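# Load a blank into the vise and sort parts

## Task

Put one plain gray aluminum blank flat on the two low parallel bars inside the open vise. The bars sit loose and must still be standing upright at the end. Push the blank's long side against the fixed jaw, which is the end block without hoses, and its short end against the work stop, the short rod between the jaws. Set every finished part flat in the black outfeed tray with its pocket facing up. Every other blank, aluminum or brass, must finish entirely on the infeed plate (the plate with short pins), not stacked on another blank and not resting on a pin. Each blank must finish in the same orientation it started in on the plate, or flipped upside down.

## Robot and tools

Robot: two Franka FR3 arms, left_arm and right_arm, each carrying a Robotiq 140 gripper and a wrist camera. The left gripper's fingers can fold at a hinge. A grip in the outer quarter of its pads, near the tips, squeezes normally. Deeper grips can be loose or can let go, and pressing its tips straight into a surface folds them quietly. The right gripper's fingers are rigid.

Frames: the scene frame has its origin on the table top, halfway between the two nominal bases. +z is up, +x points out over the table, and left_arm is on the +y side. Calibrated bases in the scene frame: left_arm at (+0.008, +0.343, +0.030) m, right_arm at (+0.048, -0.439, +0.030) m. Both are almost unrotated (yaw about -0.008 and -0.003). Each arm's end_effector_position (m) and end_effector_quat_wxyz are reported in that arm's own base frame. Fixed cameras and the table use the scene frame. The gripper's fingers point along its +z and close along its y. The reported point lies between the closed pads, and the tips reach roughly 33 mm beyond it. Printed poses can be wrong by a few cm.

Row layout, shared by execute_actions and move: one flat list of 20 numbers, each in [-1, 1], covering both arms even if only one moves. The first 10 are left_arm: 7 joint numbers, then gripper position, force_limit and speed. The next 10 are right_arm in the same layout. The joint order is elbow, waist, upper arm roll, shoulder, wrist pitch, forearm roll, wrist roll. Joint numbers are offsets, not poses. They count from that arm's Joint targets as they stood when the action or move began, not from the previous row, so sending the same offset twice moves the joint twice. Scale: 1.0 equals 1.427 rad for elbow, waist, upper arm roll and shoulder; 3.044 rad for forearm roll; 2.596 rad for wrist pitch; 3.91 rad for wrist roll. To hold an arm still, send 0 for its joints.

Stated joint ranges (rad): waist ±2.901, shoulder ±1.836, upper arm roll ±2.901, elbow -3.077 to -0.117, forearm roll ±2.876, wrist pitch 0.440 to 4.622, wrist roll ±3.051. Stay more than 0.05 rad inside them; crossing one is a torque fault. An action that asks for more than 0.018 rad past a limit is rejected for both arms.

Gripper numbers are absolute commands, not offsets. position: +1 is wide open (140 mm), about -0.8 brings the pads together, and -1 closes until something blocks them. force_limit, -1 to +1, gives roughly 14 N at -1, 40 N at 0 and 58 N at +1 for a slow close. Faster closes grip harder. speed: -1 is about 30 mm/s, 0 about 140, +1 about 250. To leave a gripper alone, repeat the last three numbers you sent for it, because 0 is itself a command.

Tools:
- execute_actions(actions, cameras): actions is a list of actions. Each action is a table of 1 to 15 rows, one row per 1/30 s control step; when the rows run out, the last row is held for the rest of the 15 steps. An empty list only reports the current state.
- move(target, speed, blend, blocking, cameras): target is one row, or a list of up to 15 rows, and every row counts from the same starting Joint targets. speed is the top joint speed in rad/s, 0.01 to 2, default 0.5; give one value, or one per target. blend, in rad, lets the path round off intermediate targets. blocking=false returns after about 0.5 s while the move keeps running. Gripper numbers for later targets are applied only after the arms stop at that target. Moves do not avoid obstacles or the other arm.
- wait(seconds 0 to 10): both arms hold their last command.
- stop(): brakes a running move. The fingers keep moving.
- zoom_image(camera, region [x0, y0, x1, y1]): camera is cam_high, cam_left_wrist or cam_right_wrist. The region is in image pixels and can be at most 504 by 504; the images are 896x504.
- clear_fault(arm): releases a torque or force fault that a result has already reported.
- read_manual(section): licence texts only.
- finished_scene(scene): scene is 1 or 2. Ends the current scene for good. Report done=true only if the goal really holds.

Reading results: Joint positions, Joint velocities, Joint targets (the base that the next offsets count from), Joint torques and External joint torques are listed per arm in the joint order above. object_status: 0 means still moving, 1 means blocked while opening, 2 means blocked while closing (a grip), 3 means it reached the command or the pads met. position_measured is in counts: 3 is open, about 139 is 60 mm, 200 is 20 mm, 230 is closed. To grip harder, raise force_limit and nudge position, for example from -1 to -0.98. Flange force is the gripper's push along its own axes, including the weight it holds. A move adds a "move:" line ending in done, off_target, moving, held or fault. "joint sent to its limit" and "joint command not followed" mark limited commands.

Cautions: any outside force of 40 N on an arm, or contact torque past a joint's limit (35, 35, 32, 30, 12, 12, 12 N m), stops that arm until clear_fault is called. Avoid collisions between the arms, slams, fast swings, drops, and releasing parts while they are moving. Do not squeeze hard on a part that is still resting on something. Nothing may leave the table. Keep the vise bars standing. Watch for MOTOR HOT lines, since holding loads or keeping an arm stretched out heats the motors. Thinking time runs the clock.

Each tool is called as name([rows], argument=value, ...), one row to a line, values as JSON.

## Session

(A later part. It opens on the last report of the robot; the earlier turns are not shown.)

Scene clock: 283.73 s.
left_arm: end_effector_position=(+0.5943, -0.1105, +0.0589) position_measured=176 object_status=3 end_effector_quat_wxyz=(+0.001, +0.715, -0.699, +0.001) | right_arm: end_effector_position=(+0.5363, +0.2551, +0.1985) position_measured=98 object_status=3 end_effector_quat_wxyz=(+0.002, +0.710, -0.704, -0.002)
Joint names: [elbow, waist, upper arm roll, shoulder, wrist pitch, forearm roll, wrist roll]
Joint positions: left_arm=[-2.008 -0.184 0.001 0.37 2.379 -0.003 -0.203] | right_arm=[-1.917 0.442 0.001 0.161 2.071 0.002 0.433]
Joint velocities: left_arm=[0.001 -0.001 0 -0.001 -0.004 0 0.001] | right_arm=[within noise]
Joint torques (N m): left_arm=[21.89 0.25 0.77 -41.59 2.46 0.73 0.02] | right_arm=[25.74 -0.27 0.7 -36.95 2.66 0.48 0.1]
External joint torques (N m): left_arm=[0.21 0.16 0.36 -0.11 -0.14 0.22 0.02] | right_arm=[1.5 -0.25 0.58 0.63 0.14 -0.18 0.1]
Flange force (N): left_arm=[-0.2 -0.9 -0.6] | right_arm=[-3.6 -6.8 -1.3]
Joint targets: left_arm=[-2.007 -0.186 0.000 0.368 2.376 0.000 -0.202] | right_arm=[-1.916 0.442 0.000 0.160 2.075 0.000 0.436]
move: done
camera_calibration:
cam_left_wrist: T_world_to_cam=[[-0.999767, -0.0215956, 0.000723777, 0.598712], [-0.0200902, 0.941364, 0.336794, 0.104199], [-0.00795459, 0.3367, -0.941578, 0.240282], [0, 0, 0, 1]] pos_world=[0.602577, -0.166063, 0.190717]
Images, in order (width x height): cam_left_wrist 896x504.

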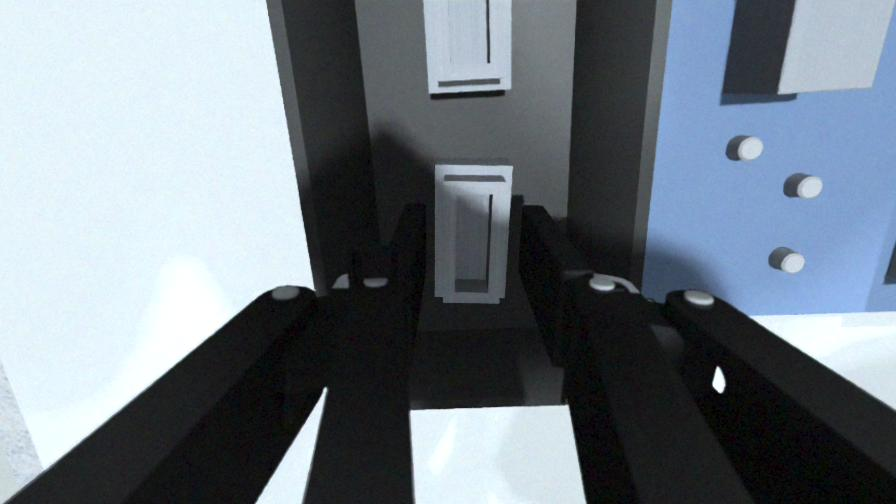

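move([
  [0.06057, 0, 0, -0.10795, -0.09264, 0, 0, -0.37, -0.3, -1, 0, 0, 0, 0, 0, 0, 0, 0.25, -0.3, -0.5],
  [-0.21039, 0.31035, 0, -0.62783, -0.22947, 0, 0.1132, -0.37, -0.3, -1, 0.25088, 0.32751, 0, 0.20988, -0.02253, 0, 0.11953, 0.25, -0.3, -0.5],
], speed=[0.3, 0.7], blend=[0.03, 0])

Scene clock: 314.83 s.
left_arm: end_effector_position=(+0.3815, +0.0989, +0.3300) position_measured=176 object_status=3 end_effector_quat_wxyz=(+0.000, +0.714, -0.700, +0.002) | right_arm: end_effector_position=(+0.4187, +0.5419, +0.1699) position_measured=98 object_status=3 end_effector_quat_wxyz=(-0.001, +0.712, -0.703, -0.002)
Joint names: [elbow, waist, upper arm roll, shoulder, wrist pitch, forearm roll, wrist roll]
Joint positions: left_arm=[-2.307 0.255 0.001 -0.526 1.783 -0.003 0.236] | right_arm=[-1.559 0.911 0.001 0.459 2.021 0.002 0.898]
Joint velocities: left_arm=[0.001 0.001 0.001 0.001 0 -0.001 0.006] | right_arm=[0.002 0 -0.001 0.001 0.001 0 0.005]
Joint torques (N m): left_arm=[24.58 0.99 0.28 -14.63 2.45 0.95 0.13] | right_arm=[26.27 -0.57 0.91 -46.01 2.22 0.48 0.09]
External joint torques (N m): left_arm=[-0.04 1.03 0.77 -0.61 -0.09 0.24 0.13] | right_arm=[1.81 -0.64 0.45 0.89 -0.28 -0.21 0.09]
Flange force (N): left_arm=[-1.7 2.6 -0.1] | right_arm=[-9.9 -8.4 -2.3]
Joint targets: left_arm=[-2.307 0.257 0.000 -0.528 1.780 0.000 0.241] | right_arm=[-1.558 0.909 0.000 0.460 2.017 0.000 0.903]
move: done; blend cut to 0 rad at target 1
camera_calibration:
cam_left_wrist: T_world_to_cam=[[-0.999797, -0.0200779, -0.00156248, 0.390908], [-0.019437, 0.941758, 0.335729, -0.188466], [-0.00526926, 0.335691, -0.941957, 0.422545], [0, 0, 0, 1]] pos_world=[0.389392, 0.0434937, 0.461904]
cam_right_wrist: T_world_to_cam=[[-0.999521, -0.0300122, -0.0075074, 0.445544], [-0.0307392, 0.936054, 0.350511, -0.549834], [-0.00349226, 0.350574, -0.936529, 0.106108], [0, 0, 0, 1]] pos_world=[0.428799, 0.490848, 0.295441]

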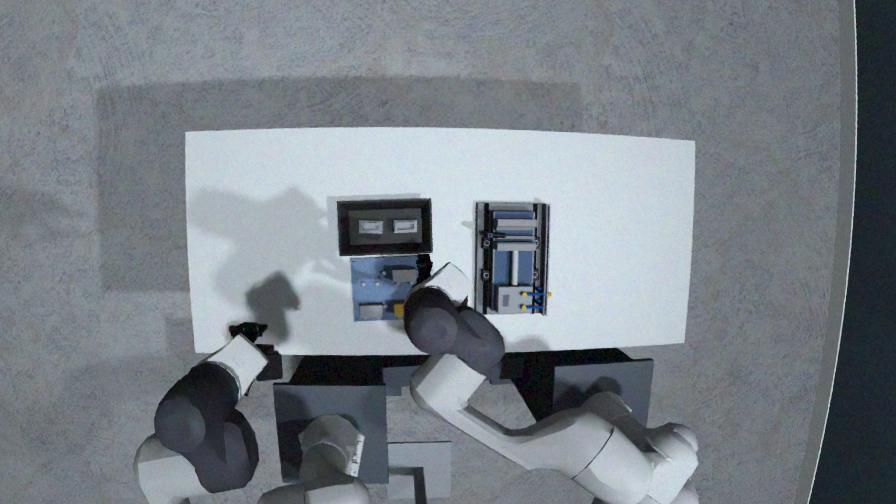

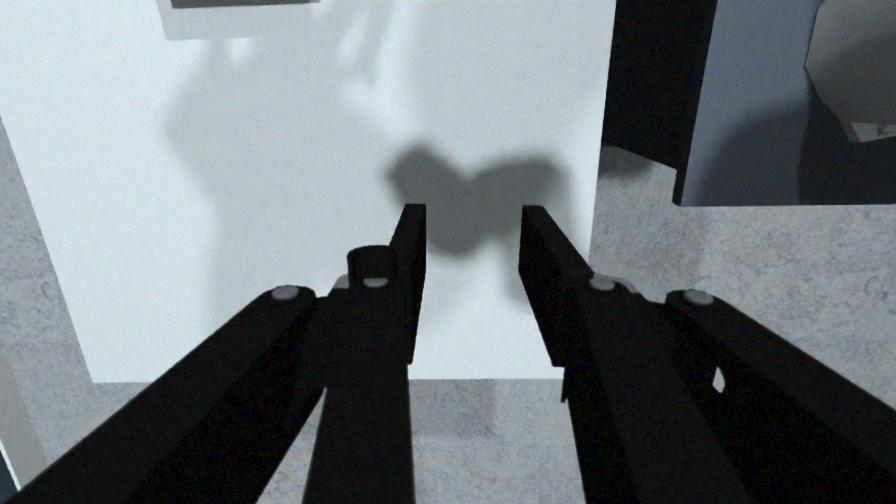

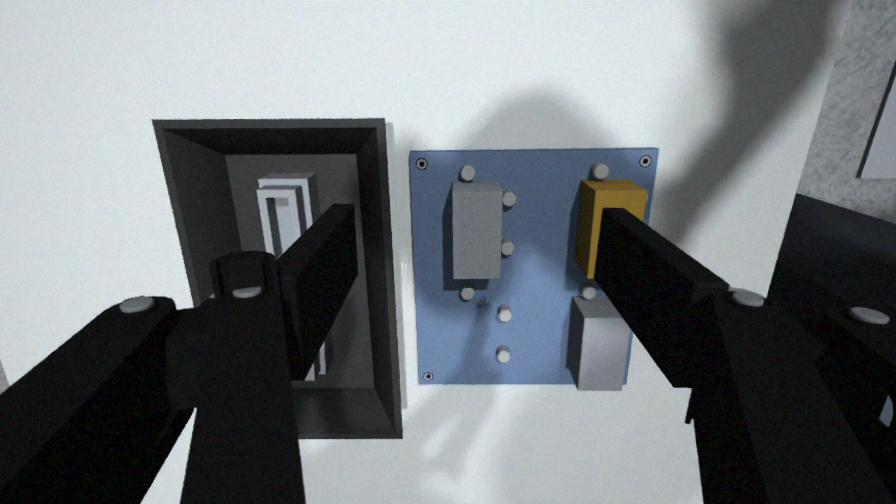

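zoom_image(camera="cam_right_wrist", region=[400, 140, 680, 400])

Scaled by 1.800 from the camera's 896x504 image, which has a finer 1280x720 frame.

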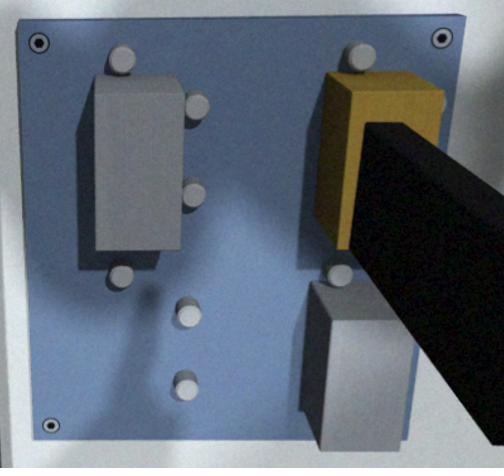

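move(target=[0, 0, 0, 0, 0, 0, 0, -0.37, -0.3, -1, 0.02739, 0.0299, 0, 0.143, 0.06355, 0, 0.00094, -0.08, -0.3, -0.5], speed=0.2, cameras=["cam_right_wrist"])

zoom_image(camera="cam_right_wrist", region=[340, 140, 640, 400])

Scene clock: 346.30 s.
left_arm: end_effector_position=(+0.3813, +0.0989, +0.3299) position_measured=176 object_status=3 end_effector_quat_wxyz=(+0.000, +0.714, -0.700, +0.002) | right_arm: end_effector_position=(+0.4096, +0.5757, +0.0577) position_measured=139 object_status=3 end_effector_quat_wxyz=(+0.004, +0.723, -0.690, -0.001)
Joint names: [elbow, waist, upper arm roll, shoulder, wrist pitch, forearm roll, wrist roll]
Joint positions: left_arm=[-2.307 0.255 0.001 -0.526 1.782 -0.003 0.238] | right_arm=[-1.52 0.951 0.001 0.665 2.177 0.002 0.904]
Joint velocities: left_arm=[within noise] | right_arm=[0 0 -0.001 0 0.004 0.001 0.002]
Joint torques (N m): left_arm=[24.67 0.93 0.28 -14.61 2.5 0.96 0.11] | right_arm=[25.51 -0.15 1.37 -50.57 2.67 0.45 0.15]
External joint torques (N m): left_arm=[0.09 0.87 0.65 -0.6 -0.03 0.24 0.11] | right_arm=[2.11 -0.09 0.86 0.45 0.22 -0.18 0.15]
Flange force (N): left_arm=[-1.5 2.1 -0.3] | right_arm=[-10.2 -7.6 0.1]
Joint targets: left_arm=[-2.307 0.257 0.000 -0.528 1.780 0.000 0.241] | right_arm=[-1.519 0.952 0.000 0.664 2.182 0.000 0.907]
move: done
camera_calibration:
cam_right_wrist: T_world_to_cam=[[-0.997954, -0.0639387, -0.000283967, 0.455006], [-0.0601847, 0.937843, 0.3418, -0.530865], [-0.0215879, 0.341118, -0.939773, 0.00222439], [0, 0, 0, 1]] pos_world=[0.422173, 0.526202, 0.18367]
Images, in order (width x height): cam_right_wrist 896x504.

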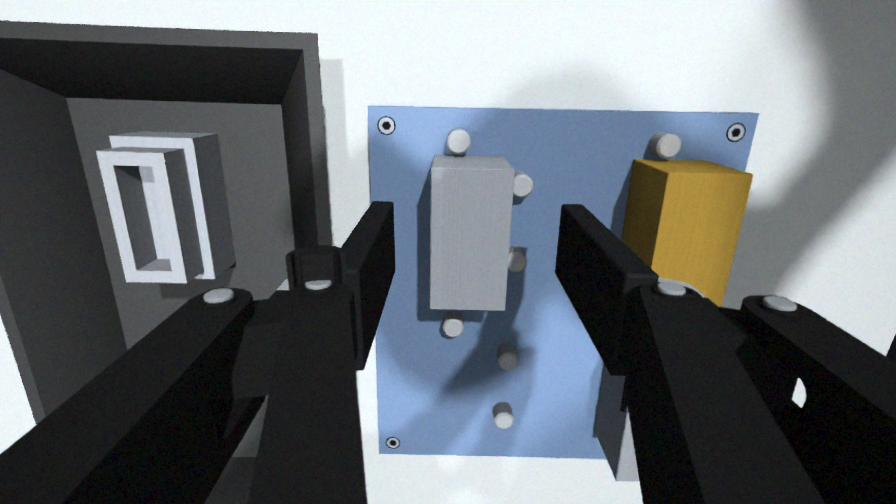

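Scaled by 1.680 from the camera's 896x504 image, which has a finer 1280x720 frame.

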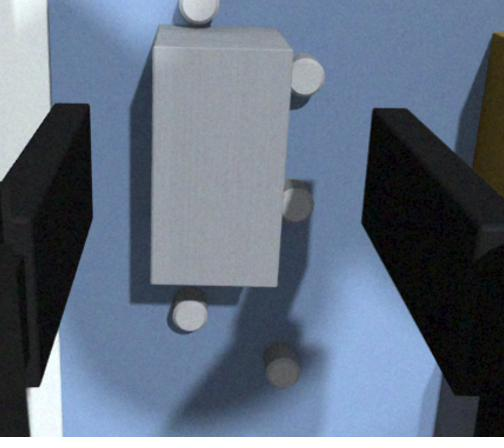

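move(target=[0, 0, 0, 0, 0, 0, 0, -0.37, -0.3, -1, 0.01952, 0.00378, 0, 0.04786, 0.01558, 0, 0.00138, -0.08, -0.3, -0.5], speed=0.06, cameras=["cam_right_wrist"])

zoom_image(camera="cam_right_wrist", region=[340, 140, 640, 400])

Scene clock: 381.07 s.
left_arm: end_effector_position=(+0.3812, +0.0989, +0.3298) position_measured=176 object_status=3 end_effector_quat_wxyz=(+0.000, +0.714, -0.700, +0.002) | right_arm: end_effector_position=(+0.4106, +0.5833, +0.0263) position_measured=139 object_status=3 end_effector_quat_wxyz=(+0.004, +0.723, -0.690, -0.001)
Joint names: [elbow, waist, upper arm roll, shoulder, wrist pitch, forearm roll, wrist roll]
Joint positions: left_arm=[-2.307 0.255 0.001 -0.526 1.782 -0.003 0.238] | right_arm=[-1.493 0.956 0.001 0.731 2.217 0.002 0.909]
Joint velocities: left_arm=[within noise] | right_arm=[0.002 0 0.001 -0.001 0.005 -0.001 0.003]
Joint torques (N m): left_arm=[24.76 0.88 0.32 -14.55 2.53 0.95 0.15] | right_arm=[25.31 0.13 1.45 -51.37 2.7 0.42 0.1]
External joint torques (N m): left_arm=[0.19 0.87 0.75 -0.57 0 0.23 0.15] | right_arm=[2.26 0.29 0.96 0.68 0.25 -0.19 0.1]
Flange force (N): left_arm=[-1.8 1.8 -0.5] | right_arm=[-11.9 -8.3 1.1]
Joint targets: left_arm=[-2.307 0.257 0.000 -0.528 1.780 0.000 0.241] | right_arm=[-1.491 0.958 0.000 0.732 2.222 0.000 0.913]
move: done
camera_calibration:
cam_right_wrist: T_world_to_cam=[[-0.997966, -0.0637385, -0.00137319, 0.456474], [-0.0603423, 0.937402, 0.342983, -0.526938], [-0.020574, 0.342368, -0.939341, -0.031057], [0, 0, 0, 1]] pos_world=[0.42311, 0.53368, 0.152184]
Images, in order (width x height): cam_right_wrist 896x504.

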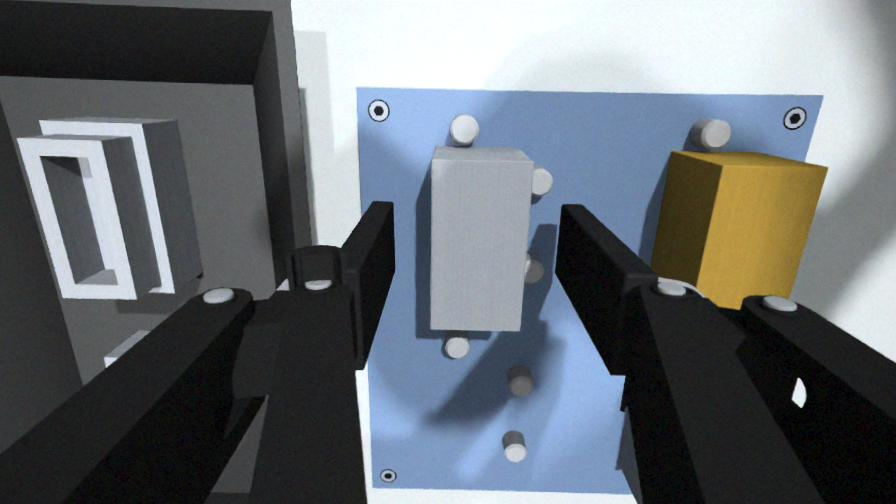

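Scaled by 1.680 from the camera's 896x504 image, which has a finer 1280x720 frame.

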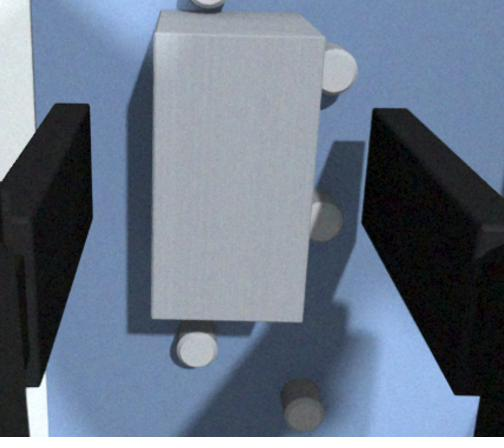

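move(target=[0, 0, 0, 0, 0, 0, 0, -0.37, -0.3, -1, 0, 0, 0, 0, 0, 0, 0, -1, -0.3, -1], cameras=["cam_right_wrist"])

zoom_image(camera="cam_right_wrist", region=[340, 140, 640, 400])

Scene clock: 392.13 s.
left_arm: end_effector_position=(+0.3812, +0.0989, +0.3298) position_measured=176 object_status=3 end_effector_quat_wxyz=(+0.001, +0.714, -0.700, +0.002) | right_arm: end_effector_position=(+0.4110, +0.5839, +0.0266) position_measured=183 object_status=0 end_effector_quat_wxyz=(+0.003, +0.723, -0.691, -0.001)
Joint names: [elbow, waist, upper arm roll, shoulder, wrist pitch, forearm roll, wrist roll]
Joint positions: left_arm=[-2.307 0.255 0.001 -0.526 1.782 -0.003 0.238] | right_arm=[-1.492 0.956 0.001 0.731 2.218 0.002 0.909]
Joint velocities: within noise
Joint torques (N m): left_arm=[24.78 0.89 0.31 -14.52 2.53 0.96 0.11] | right_arm=[24.7 0.05 1.49 -51.28 2.62 0.41 0.04]
External joint torques (N m): left_arm=[0.08 0.91 0.77 -0.37 -0.02 0.24 0.11] | right_arm=[1.6 -0.14 0.76 0.79 0.15 -0.19 0.04]
Flange force (N): left_arm=[-1.9 1.5 -0.3] | right_arm=[-9.0 -6.9 1.2]
Joint targets: left_arm=[-2.307 0.257 0.000 -0.528 1.780 0.000 0.241] | right_arm=[-1.491 0.958 0.000 0.732 2.222 0.000 0.913]
move: done
camera_calibration:
cam_right_wrist: T_world_to_cam=[[-0.997998, -0.0631985, -0.0025288, 0.45657], [-0.0602034, 0.936923, 0.344312, -0.527438], [-0.0193907, 0.343775, -0.938852, -0.0322205], [0, 0, 0, 1]] pos_world=[0.423277, 0.5341, 0.152507]
Images, in order (width x height): cam_right_wrist 896x504.

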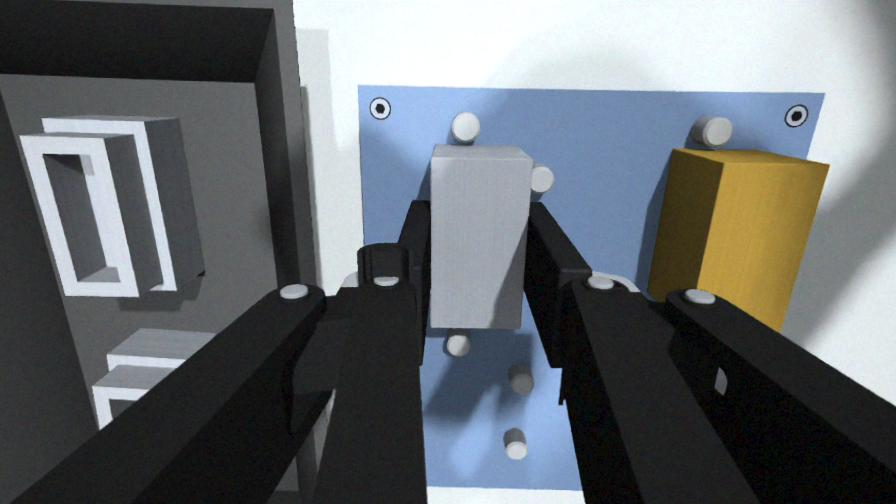

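Scaled by 1.680 from the camera's 896x504 image, which has a finer 1280x720 frame.

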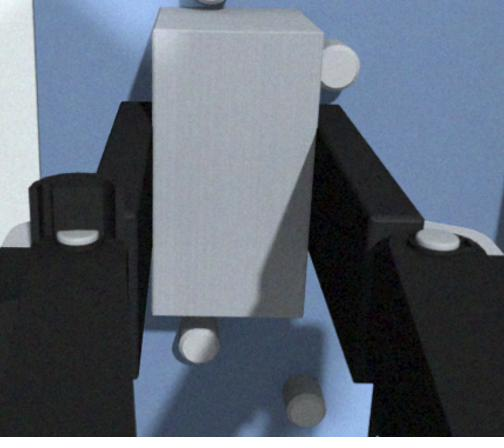

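move([
  [0, 0, 0, 0, 0, 0, 0, -0.37, -0.3, -1, 0, 0, 0, 0, 0, 0, 0, -0.3, -0.3, -1],
  [0, 0, 0, 0, 0, 0, 0, -0.37, -0.3, -1, 0.00039, 0, 0, -0.00425, -0.00255, 0, 0, -0.3, -0.3, -1],
  [0, 0, 0, 0, 0, 0, 0, -0.37, -0.3, -1, 0.00039, 0, 0, -0.00425, -0.00255, 0, 0, -1, -0.3, -1],
  [0, 0, 0, 0, 0, 0, 0, -0.37, -0.3, -1, 0.00613, 0, 0, -0.03297, -0.02149, 0, 0, -1, -0.3, -1],
], speed=[0.05, 0.03, 0.03, 0.05], cameras=["cam_right_wrist"])

zoom_image(camera="cam_right_wrist", region=[340, 140, 640, 400])

Scene clock: 433.20 s.
left_arm: end_effector_position=(+0.3811, +0.0989, +0.3298) position_measured=176 object_status=3 end_effector_quat_wxyz=(+0.001, +0.714, -0.700, +0.002) | right_arm: end_effector_position=(+0.4114, +0.5847, +0.0566) position_measured=183 object_status=2 end_effector_quat_wxyz=(+0.001, +0.723, -0.691, -0.001)
Joint names: [elbow, waist, upper arm roll, shoulder, wrist pitch, forearm roll, wrist roll]
Joint positions: left_arm=[-2.307 0.255 0.001 -0.526 1.782 -0.003 0.238] | right_arm=[-1.485 0.956 0.001 0.688 2.171 0.002 0.909]
Joint velocities: left_arm=[within noise] | right_arm=[0.001 0 0 0 -0.005 0.002 -0.001]
Joint torques (N m): left_arm=[24.85 0.88 0.28 -14.52 2.55 0.95 0.11] | right_arm=[25.99 -0.02 1.39 -52.56 2.21 0.45 0.09]
External joint torques (N m): left_arm=[0.26 0.87 0.7 -0.5 0.02 0.24 0.11] | right_arm=[2.38 -0.01 0.83 -0.78 -0.27 -0.18 0.09]
Flange force (N): left_arm=[-1.8 1.4 -0.6] | right_arm=[-9.5 -7.0 -2.5]
Joint targets: left_arm=[-2.307 0.257 0.000 -0.528 1.780 0.000 0.241] | right_arm=[-1.482 0.958 0.000 0.685 2.166 0.000 0.913]
move: done
camera_calibration:
cam_right_wrist: T_world_to_cam=[[-0.997986, -0.0632919, -0.00425973, 0.457266], [-0.0608468, 0.936121, 0.346375, -0.537813], [-0.0179351, 0.345937, -0.938086, -0.00628673], [0, 0, 0, 1]] pos_world=[0.423509, 0.534574, 0.182335]
Images, in order (width x height): cam_right_wrist 896x504.

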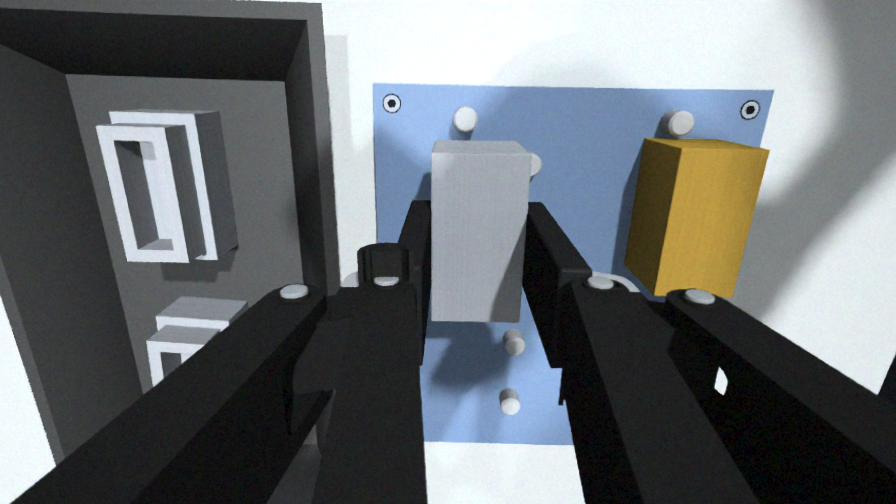

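Scaled by 1.680 from the camera's 896x504 image, which has a finer 1280x720 frame.

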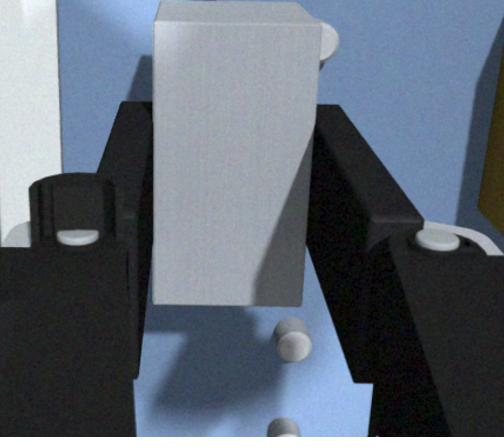

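move([
  [0,0,0,0,0,0,0,-0.37,-0.3,-1,0.11006,0,0,-0.08924,-0.10955,0,0,-1,-0.3,-1],
  [0,0,0,0,0,0,0,-0.37,-0.3,-1,-0.27043,-0.33212,0,-0.34052,-0.03852,0,-0.11763,-1,-0.3,-1],
], blend=[0.08,0], speed=[0.5,0.6], cameras=["cam_right_wrist"])

Scene clock: 464.03 s.
left_arm: end_effector_position=(+0.3811, +0.0989, +0.3298) position_measured=176 object_status=3 end_effector_quat_wxyz=(+0.001, +0.714, -0.700, +0.002) | right_arm: end_effector_position=(+0.5372, +0.2805, +0.1951) position_measured=183 object_status=2 end_effector_quat_wxyz=(+0.004, +0.715, -0.699, -0.002)
Joint names: [elbow, waist, upper arm roll, shoulder, wrist pitch, forearm roll, wrist roll]
Joint positions: left_arm=[-2.307 0.255 0.001 -0.526 1.782 -0.003 0.238] | right_arm=[-1.868 0.483 -0.002 0.203 2.061 0.002 0.458]
Joint velocities: left_arm=[within noise] | right_arm=[0 -0.001 0 0 0.001 -0.001 -0.004]
Joint torques (N m): left_arm=[24.86 0.92 0.31 -14.51 2.55 0.94 0.1] | right_arm=[26.17 -0.29 1.23 -39.96 2.89 0.53 -0.2]
External joint torques (N m): left_arm=[0.18 0.94 0.77 -0.4 0.01 0.23 0.1] | right_arm=[1.84 -0.23 1.12 -0.9 0.36 -0.12 -0.21]
Flange force (N): left_arm=[-1.9 1.3 -0.5] | right_arm=[-2.1 -3.9 -2.6]
Joint targets: left_arm=[-2.307 0.257 0.000 -0.528 1.780 0.000 0.241] | right_arm=[-1.868 0.484 0.000 0.199 2.066 0.000 0.453]
move: done; blend cut to 0 rad at target 1
camera_calibration:
cam_right_wrist: T_world_to_cam=[[-0.999232, -0.039143, 0.00150991, 0.556953], [-0.0362357, 0.938282, 0.343968, -0.306739], [-0.0148807, 0.343649, -0.93898, 0.230369], [0, 0, 0, 1]] pos_world=[0.548838, 0.230442, 0.320979]
Images, in order (width x height): cam_right_wrist 896x504.

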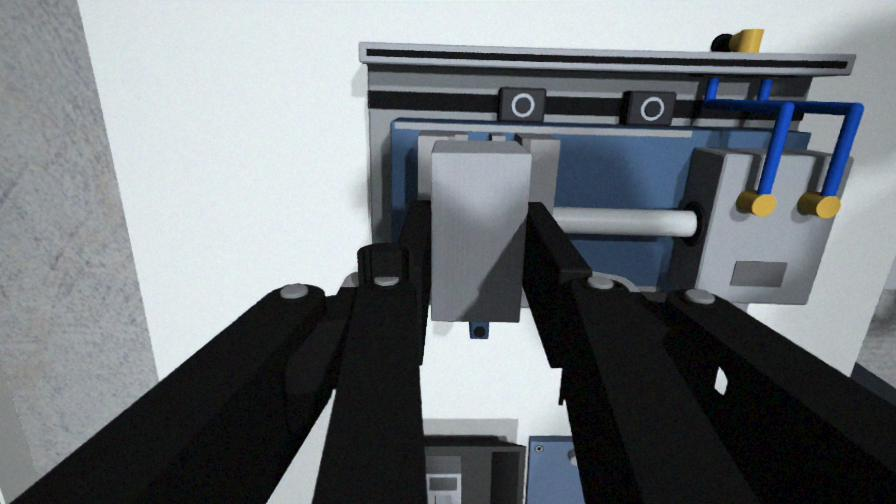

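zoom_image(camera="cam_right_wrist", region=[380, 110, 600, 350])

Scaled by 2.100 from the camera's 896x504 image, which has a finer 1280x720 frame.

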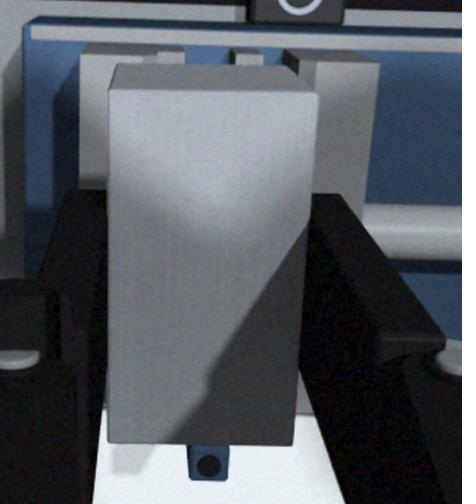

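zoom_image(camera="cam_right_wrist", region=[405, 120, 575, 220])

zoom_image(camera="cam_right_wrist", region=[410, 125, 510, 165])

Scaled by 2.965 from the camera's 896x504 image, which has a finer 1280x720 frame.

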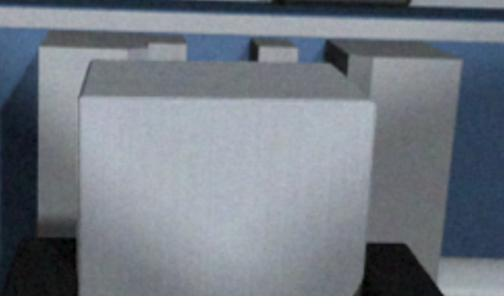

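Scaled by 5.040 from the camera's 896x504 image, which has a finer 1280x720 frame.

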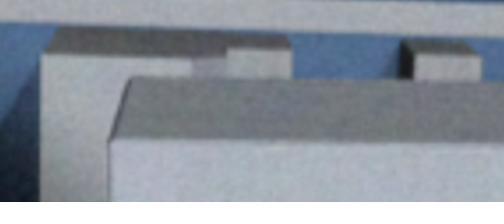

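move(target=[0,0,0,0,0,0,0,-0.37,-0.3,-1,-0.065511,0.005546,0,0.014125,0.043775,0,0.004582,-1,-0.3,-1], speed=0.25, cameras=["cam_right_wrist"])

zoom_image(camera="cam_right_wrist", region=[380, 110, 600, 350])

Scene clock: 524.43 s.
left_arm: end_effector_position=(+0.3811, +0.0989, +0.3298) position_measured=176 object_status=3 end_effector_quat_wxyz=(+0.001, +0.714, -0.700, +0.002) | right_arm: end_effector_position=(+0.5269, +0.2801, +0.1506) position_measured=183 object_status=2 end_effector_quat_wxyz=(+0.004, +0.714, -0.700, -0.002)
Joint names: [elbow, waist, upper arm roll, shoulder, wrist pitch, forearm roll, wrist roll]
Joint positions: left_arm=[-2.307 0.255 0.001 -0.526 1.782 -0.003 0.238] | right_arm=[-1.961 0.49 -0.002 0.222 2.174 0.002 0.466]
Joint velocities: left_arm=[within noise] | right_arm=[-0.001 -0.001 -0.001 0 0.003 0 0.002]
Joint torques (N m): left_arm=[24.83 0.9 0.33 -14.49 2.56 0.96 0.06] | right_arm=[25.5 0.1 1.07 -39.47 2.92 0.49 0.11]
External joint torques (N m): left_arm=[0.2 0.9 0.76 -0.48 0.02 0.24 0.06] | right_arm=[2.02 0.13 0.93 -0.67 0.43 -0.12 0.11]
Flange force (N): left_arm=[-1.8 1.5 -0.5] | right_arm=[-3.4 -4.6 -2.1]
Joint targets: left_arm=[-2.307 0.257 0.000 -0.528 1.780 0.000 0.241] | right_arm=[-1.961 0.492 0.000 0.219 2.180 0.000 0.470]
move: done
camera_calibration:
cam_right_wrist: T_world_to_cam=[[-0.999282, -0.0378664, 0.00131705, 0.54642], [-0.0351051, 0.938372, 0.34384, -0.292057], [-0.0142559, 0.343547, -0.939027, 0.188244], [0, 0, 0, 1]] pos_world=[0.538458, 0.230078, 0.276468]
Images, in order (width x height): cam_right_wrist 896x504.

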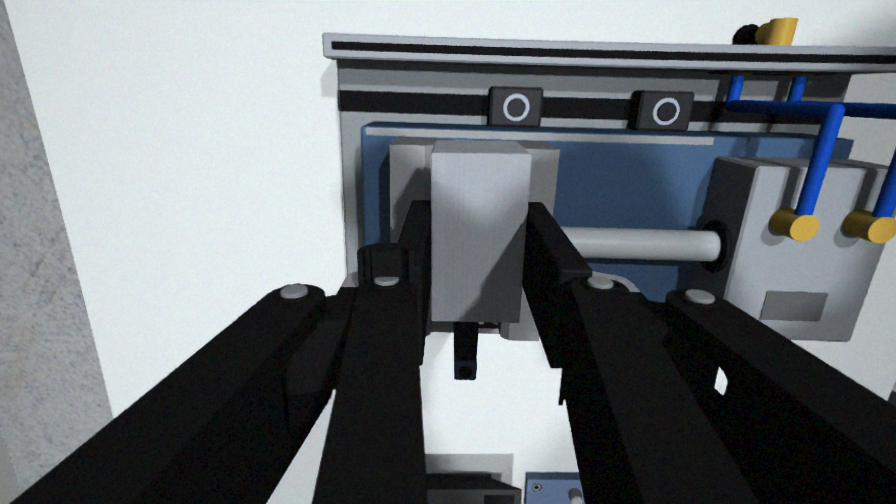

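Scaled by 2.100 from the camera's 896x504 image, which has a finer 1280x720 frame.

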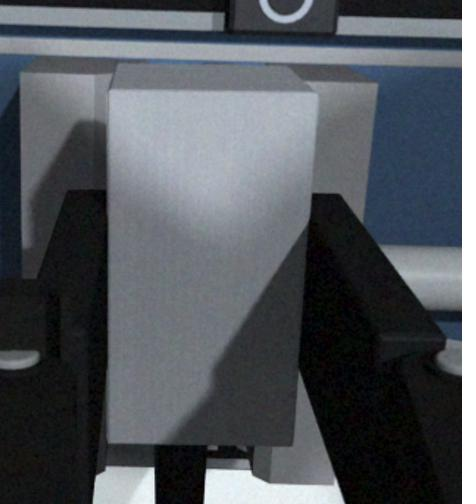

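zoom_image(camera="cam_right_wrist", region=[385, 130, 565, 210])

zoom_image(camera="cam_right_wrist", region=[420, 305, 550, 385])

Scaled by 2.800 from the camera's 896x504 image, which has a finer 1280x720 frame.

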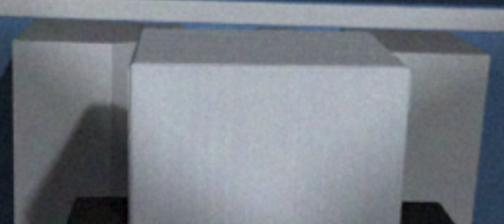

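Scaled by 3.877 from the camera's 896x504 image, which has a finer 1280x720 frame.

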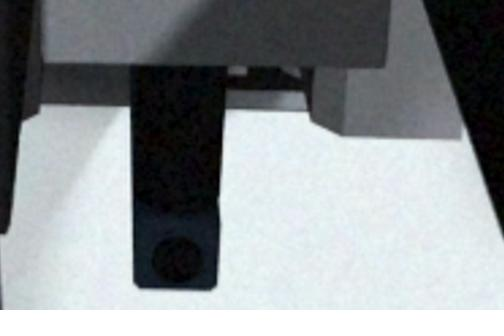

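zoom_image(camera="cam_right_wrist", region=[412, 300, 462, 345])

zoom_image(camera="cam_right_wrist", region=[490, 300, 550, 350])

Scaled by 10.080 from the camera's 896x504 image, which has a finer 1280x720 frame.

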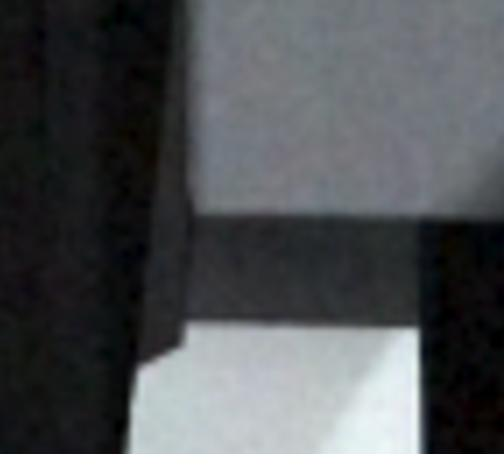

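Scaled by 8.400 from the camera's 896x504 image, which has a finer 1280x720 frame.

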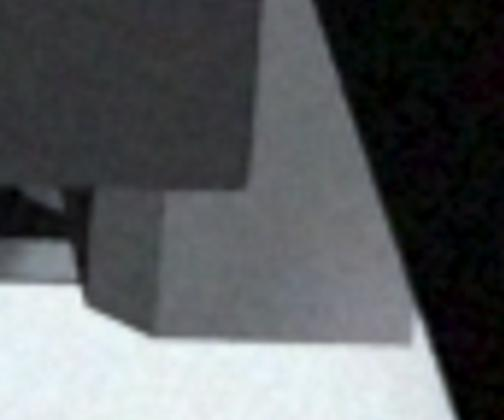

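move(target=[0,0,0,0,0,0,0,-0.37,-0.3,-1,-0.002551,0.010743,0,0.023608,0.014379,0,0.007757,-1,-0.3,-1], speed=0.1, cameras=["cam_right_wrist"])

zoom_image(camera="cam_right_wrist", region=[370, 130, 590, 230])

zoom_image(camera="cam_right_wrist", region=[412, 300, 552, 380])

Scene clock: 560.37 s.
left_arm: end_effector_position=(+0.3811, +0.0989, +0.3297) position_measured=176 object_status=3 end_effector_quat_wxyz=(+0.001, +0.714, -0.700, +0.002) | right_arm: end_effector_position=(+0.5260, +0.2902, +0.1328) position_measured=183 object_status=2 end_effector_quat_wxyz=(+0.004, +0.710, -0.705, -0.002)
Joint names: [elbow, waist, upper arm roll, shoulder, wrist pitch, forearm roll, wrist roll]
Joint positions: left_arm=[-2.307 0.255 0.001 -0.526 1.782 -0.003 0.238] | right_arm=[-1.965 0.505 -0.002 0.254 2.212 0.002 0.496]
Joint velocities: left_arm=[within noise] | right_arm=[-0.001 0 0.001 0 0.002 0 0.004]
Joint torques (N m): left_arm=[24.87 0.91 0.3 -14.54 2.57 0.95 0.1] | right_arm=[25.52 0.09 1.11 -39.93 2.88 0.48 0.16]
External joint torques (N m): left_arm=[0.22 0.94 0.76 -0.45 0.03 0.24 0.1] | right_arm=[2.22 0.18 0.98 -0.22 0.36 -0.11 0.16]
Flange force (N): left_arm=[-1.9 1.3 -0.5] | right_arm=[-4.7 -6.4 -1.6]
Joint targets: left_arm=[-2.307 0.257 0.000 -0.528 1.780 0.000 0.241] | right_arm=[-1.965 0.507 0.000 0.253 2.217 0.000 0.501]
move: done
camera_calibration:
cam_right_wrist: T_world_to_cam=[[-0.999706, -0.0242324, -0.000132457, 0.54232], [-0.0227972, 0.938616, 0.344209, -0.302015], [-0.00821669, 0.344111, -0.938893, 0.164676], [0, 0, 0, 1]] pos_world=[0.536629, 0.239951, 0.258641]
Images, in order (width x height): cam_right_wrist 896x504.

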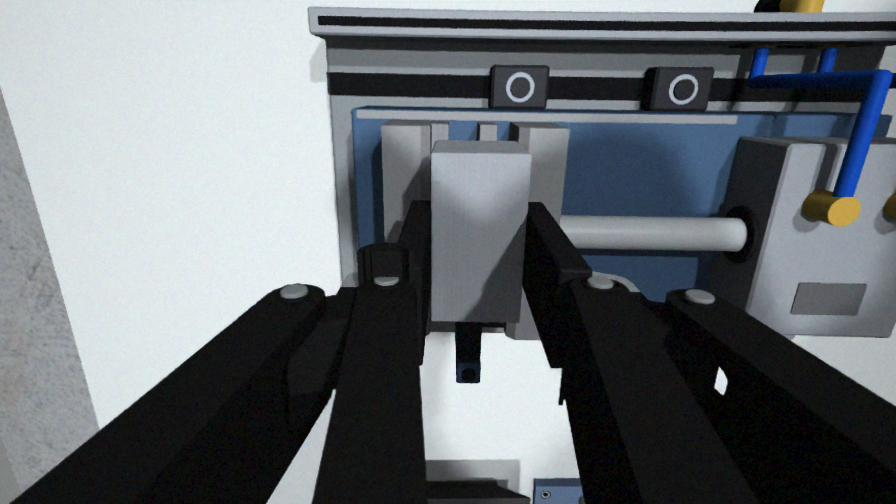

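Scaled by 2.291 from the camera's 896x504 image, which has a finer 1280x720 frame.

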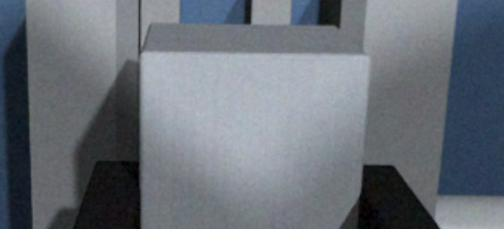

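Scaled by 3.600 from the camera's 896x504 image, which has a finer 1280x720 frame.

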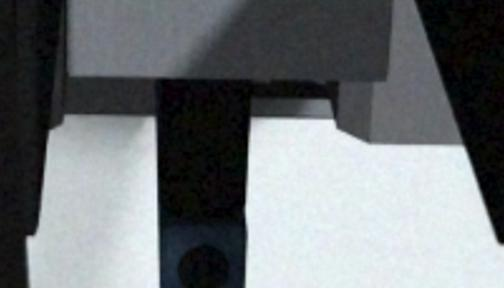

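zoom_image(camera="cam_right_wrist", region=[412, 115, 482, 165])

zoom_image(camera="cam_right_wrist", region=[480, 115, 550, 165])

zoom_image(camera="cam_right_wrist", region=[412, 300, 462, 345])

zoom_image(camera="cam_right_wrist", region=[490, 300, 550, 350])

Scaled by 7.200 from the camera's 896x504 image, which has a finer 1280x720 frame.

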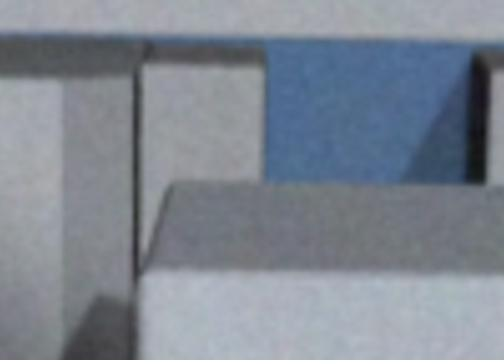

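Scaled by 7.200 from the camera's 896x504 image, which has a finer 1280x720 frame.

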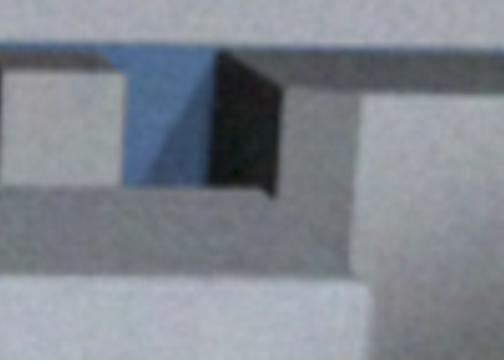

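Scaled by 10.080 from the camera's 896x504 image, which has a finer 1280x720 frame.

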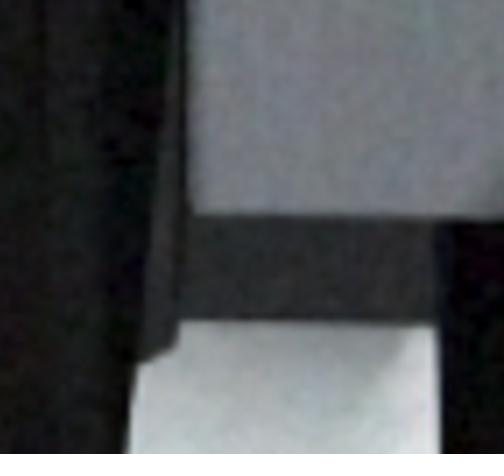

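Scaled by 8.400 from the camera's 896x504 image, which has a finer 1280x720 frame.

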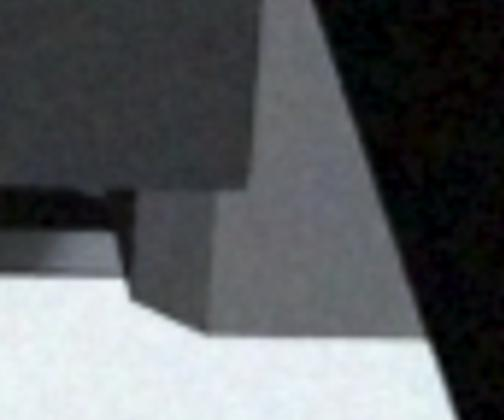

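move(target=[0,0,0,0,0,0,0,-0.37,-0.3,-1,-0.011156,-0.00003,0,0.014949,0.014349,0,0.000499,-1,-0.3,-1], speed=0.03, cameras=["cam_right_wrist"])

zoom_image(camera="cam_right_wrist", region=[412, 105, 552, 165])

zoom_image(camera="cam_right_wrist", region=[412, 300, 552, 380])

Scene clock: 590.23 s.
left_arm: end_effector_position=(+0.3811, +0.0989, +0.3297) position_measured=176 object_status=3 end_effector_quat_wxyz=(+0.001, +0.714, -0.700, +0.002) | right_arm: end_effector_position=(+0.5258, +0.2901, +0.1167) position_measured=183 object_status=2 end_effector_quat_wxyz=(+0.003, +0.708, -0.706, -0.002)
Joint names: [elbow, waist, upper arm roll, shoulder, wrist pitch, forearm roll, wrist roll]
Joint positions: left_arm=[-2.307 0.255 0.001 -0.526 1.782 -0.003 0.238] | right_arm=[-1.981 0.506 -0.002 0.275 2.248 0.002 0.499]
Joint velocities: left_arm=[within noise] | right_arm=[0 0 -0.001 -0.001 0.004 0.001 0.002]
Joint torques (N m): left_arm=[24.83 0.87 0.31 -14.51 2.57 0.96 0.1] | right_arm=[24.75 0.08 1.09 -40.06 2.89 0.44 0.11]
External joint torques (N m): left_arm=[0.08 0.81 0.68 -0.34 0.01 0.24 0.1] | right_arm=[1.89 -0.05 0.76 -0.25 0.4 -0.15 0.11]
Flange force (N): left_arm=[-1.7 1.3 -0.2] | right_arm=[-3.6 -5.3 -1.0]
Joint targets: left_arm=[-2.307 0.257 0.000 -0.528 1.780 0.000 0.241] | right_arm=[-1.981 0.507 0.000 0.274 2.255 0.000 0.503]
move: done
camera_calibration:
cam_right_wrist: T_world_to_cam=[[-0.999789, -0.0205215, -0.000669416, 0.541215], [-0.0194969, 0.938637, 0.344355, -0.298135], [-0.00643834, 0.344295, -0.938839, 0.148581], [0, 0, 0, 1]] pos_world=[0.536245, 0.239792, 0.24252]
Images, in order (width x height): cam_right_wrist 896x504.

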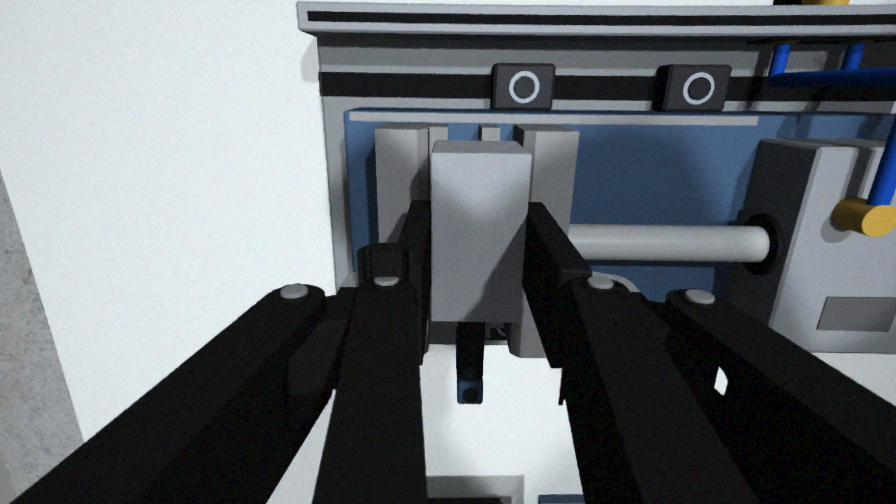

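Scaled by 3.600 from the camera's 896x504 image, which has a finer 1280x720 frame.

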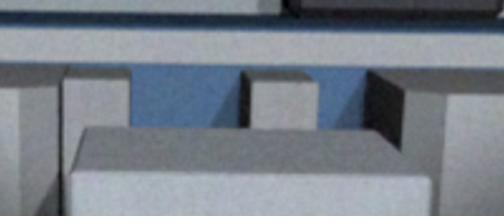

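Scaled by 3.600 from the camera's 896x504 image, which has a finer 1280x720 frame.

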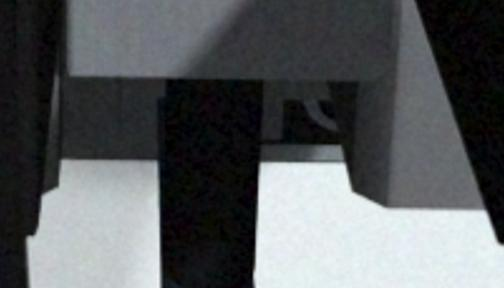

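move(target=[0,0,0,0,0,0,0,-0.37,-0.3,-1,-0.003534,-0.000101,0,0.006048,0.005267,0,-0.000037,-1,-0.3,-1], speed=0.02, cameras=[])

Scene clock: 600.90 s.
left_arm: end_effector_position=(+0.3811, +0.0989, +0.3297) position_measured=176 object_status=3 end_effector_quat_wxyz=(+0.001, +0.714, -0.700, +0.002) | right_arm: end_effector_position=(+0.5258, +0.2901, +0.1106) position_measured=183 object_status=2 end_effector_quat_wxyz=(+0.003, +0.708, -0.706, -0.001)
Joint names: [elbow, waist, upper arm roll, shoulder, wrist pitch, forearm roll, wrist roll]
Joint positions: left_arm=[-2.307 0.255 0.001 -0.526 1.782 -0.003 0.238] | right_arm=[-1.985 0.506 -0.002 0.283 2.262 0.002 0.5]
Joint velocities: left_arm=[within noise] | right_arm=[0 0 0 0 0.005 -0.001 0.001]
Joint torques (N m): left_arm=[24.8 0.88 0.33 -14.48 2.56 0.96 0.08] | right_arm=[24.63 -0.08 1.02 -40.06 2.87 0.44 0.14]
External joint torques (N m): left_arm=[0.18 0.88 0.77 -0.45 0.03 0.25 0.08] | right_arm=[1.85 0.04 0.91 -0.01 0.37 -0.13 0.14]
Flange force (N): left_arm=[-1.8 1.4 -0.4] | right_arm=[-4.1 -5.7 -0.6]
Joint targets: left_arm=[-2.307 0.257 0.000 -0.528 1.780 0.000 0.241] | right_arm=[-1.986 0.507 0.000 0.283 2.268 0.000 0.503]
move: done
No camera images: "cameras" was empty.

move(target=[0,0,0,0,0,0,0,-0.37,-0.3,-1,-0.00171,0,0,0.002926,0.002549,0,0,-1,-0.3,-1], speed=0.012, cameras=[])

Scene clock: 603.73 s.
left_arm: end_effector_position=(+0.3810, +0.0989, +0.3297) position_measured=176 object_status=3 end_effector_quat_wxyz=(+0.001, +0.714, -0.700, +0.002) | right_arm: end_effector_position=(+0.5259, +0.2901, +0.1076) position_measured=183 object_status=2 end_effector_quat_wxyz=(+0.003, +0.708, -0.706, -0.001)
Joint names: [elbow, waist, upper arm roll, shoulder, wrist pitch, forearm roll, wrist roll]
Joint positions: left_arm=[-2.307 0.255 0.001 -0.526 1.782 -0.003 0.238] | right_arm=[-1.988 0.506 -0.002 0.288 2.269 0.002 0.5]
Joint velocities: left_arm=[within noise] | right_arm=[0 0.001 0 -0.001 0.003 0.001 -0.001]
Joint torques (N m): left_arm=[24.85 0.87 0.29 -14.45 2.56 0.96 0.11] | right_arm=[24.45 -0.1 1.06 -40.16 2.97 0.44 0.09]
External joint torques (N m): left_arm=[0.26 0.95 0.84 -0.48 0.03 0.25 0.11] | right_arm=[1.49 -0.03 0.89 0.3 0.43 -0.13 0.09]
Flange force (N): left_arm=[-2.0 1.4 -0.6] | right_arm=[-3.6 -5.2 0.2]
Joint targets: left_arm=[-2.307 0.257 0.000 -0.528 1.780 0.000 0.241] | right_arm=[-1.988 0.507 0.000 0.287 2.275 0.000 0.503]
move: done
No camera images: "cameras" was empty.

move(target=[0,0,0,0,0,0,0,-0.37,-0.3,-1,-0.00057,0,0,0.000975,0.00085,0,0,-1,-0.3,-1], speed=0.012, cameras=[])

Scene clock: 606.30 s.
left_arm: end_effector_position=(+0.3810, +0.0989, +0.3297) position_measured=176 object_status=3 end_effector_quat_wxyz=(+0.001, +0.714, -0.700, +0.002) | right_arm: end_effector_position=(+0.5260, +0.2902, +0.1067) position_measured=183 object_status=2 end_effector_quat_wxyz=(+0.003, +0.708, -0.706, -0.001)
Joint names: [elbow, waist, upper arm roll, shoulder, wrist pitch, forearm roll, wrist roll]
Joint positions: left_arm=[-2.307 0.255 0.001 -0.526 1.782 -0.003 0.238] | right_arm=[-1.989 0.506 -0.002 0.289 2.271 0.002 0.5]
Joint velocities: within noise
Joint torques (N m): left_arm=[24.84 0.87 0.35 -14.44 2.58 0.95 0.1] | right_arm=[24.56 -0.01 1.08 -40.13 2.88 0.44 0.17]
External joint torques (N m): left_arm=[0.19 0.89 0.81 -0.38 0.04 0.24 0.1] | right_arm=[1.91 0.01 0.87 -0.11 0.39 -0.13 0.17]
Flange force (N): left_arm=[-2.0 1.2 -0.4] | right_arm=[-4.0 -5.6 -0.7]
Joint targets: left_arm=[-2.307 0.257 0.000 -0.528 1.780 0.000 0.241] | right_arm=[-1.989 0.507 0.000 0.289 2.277 0.000 0.503]
move: done
No camera images: "cameras" was empty.

move(target=[0,0,0,0,0,0,0,-0.37,-0.3,-1,-0.00057,0,0,0.000975,0.00085,0,0,-1,-0.3,-1], speed=0.012, cameras=[])

move(target=[0,0,0,0,0,0,0,-0.37,-0.3,-1,-0.00057,0,0,0.000975,0.00085,0,0,-1,-0.3,-1], speed=0.012, cameras=["cam_right_wrist"])

Scene clock: 608.93 s.
left_arm: end_effector_position=(+0.3810, +0.0989, +0.3297) position_measured=176 object_status=3 end_effector_quat_wxyz=(+0.001, +0.714, -0.700, +0.002) | right_arm: end_effector_position=(+0.5260, +0.2902, +0.1057) position_measured=183 object_status=2 end_effector_quat_wxyz=(+0.003, +0.708, -0.706, -0.001)
Joint names: [elbow, waist, upper arm roll, shoulder, wrist pitch, forearm roll, wrist roll]
Joint positions: left_arm=[-2.307 0.255 0.001 -0.526 1.782 -0.003 0.238] | right_arm=[-1.989 0.506 -0.002 0.29 2.273 0.002 0.5]
Joint velocities: within noise
Joint torques (N m): left_arm=[24.82 0.9 0.34 -14.46 2.57 0.95 0.09] | right_arm=[24.5 -0.07 1.05 -40.18 2.88 0.45 0.08]
External joint torques (N m): left_arm=[0.2 0.92 0.79 -0.42 0.04 0.23 0.09] | right_arm=[1.83 -0.17 0.72 -0.04 0.37 -0.12 0.08]
Flange force (N): left_arm=[-1.9 1.3 -0.4] | right_arm=[-3.6 -5.7 -0.6]
Joint targets: left_arm=[-2.307 0.257 0.000 -0.528 1.780 0.000 0.241] | right_arm=[-1.990 0.507 0.000 0.290 2.279 0.000 0.503]
move: done
No camera images: "cameras" was empty.

Scene clock: 609.63 s.
left_arm: end_effector_position=(+0.3810, +0.0989, +0.3297) position_measured=176 object_status=3 end_effector_quat_wxyz=(+0.001, +0.714, -0.700, +0.002) | right_arm: end_effector_position=(+0.5259, +0.2901, +0.1047) position_measured=183 object_status=2 end_effector_quat_wxyz=(+0.003, +0.708, -0.706, -0.001)
Joint names: [elbow, waist, upper arm roll, shoulder, wrist pitch, forearm roll, wrist roll]
Joint positions: left_arm=[-2.307 0.255 0.001 -0.526 1.782 -0.003 0.238] | right_arm=[-1.99 0.506 -0.002 0.292 2.276 0.002 0.5]
Joint velocities: within noise
Joint torques (N m): left_arm=[24.88 0.88 0.32 -14.46 2.58 0.96 0.1] | right_arm=[24.59 -0.02 1.08 -40.02 2.91 0.45 0.08]
External joint torques (N m): left_arm=[0.25 0.88 0.76 -0.43 0.04 0.24 0.1] | right_arm=[1.67 -0.04 0.83 0.54 0.36 -0.12 0.08]
Flange force (N): left_arm=[-1.9 1.2 -0.5] | right_arm=[-4.2 -6.5 0.3]
Joint targets: left_arm=[-2.307 0.257 0.000 -0.528 1.780 0.000 0.241] | right_arm=[-1.991 0.507 0.000 0.291 2.282 0.000 0.503]
move: done
camera_calibration:
cam_right_wrist: T_world_to_cam=[[-0.999796, -0.0201445, -0.00147838, 0.541287], [-0.0194195, 0.938519, 0.344682, -0.294094], [-0.00555596, 0.34464, -0.938718, 0.136783], [0, 0, 0, 1]] pos_world=[0.536225, 0.239776, 0.23057]
Images, in order (width x height): cam_right_wrist 896x504.

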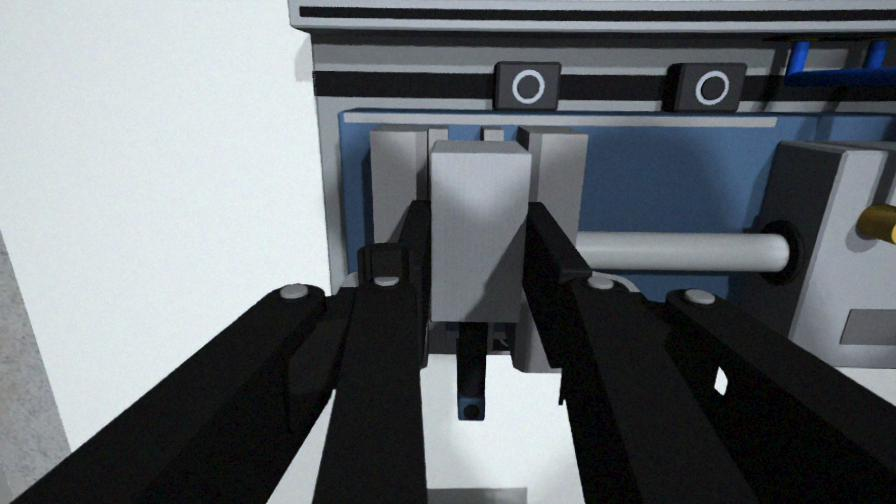

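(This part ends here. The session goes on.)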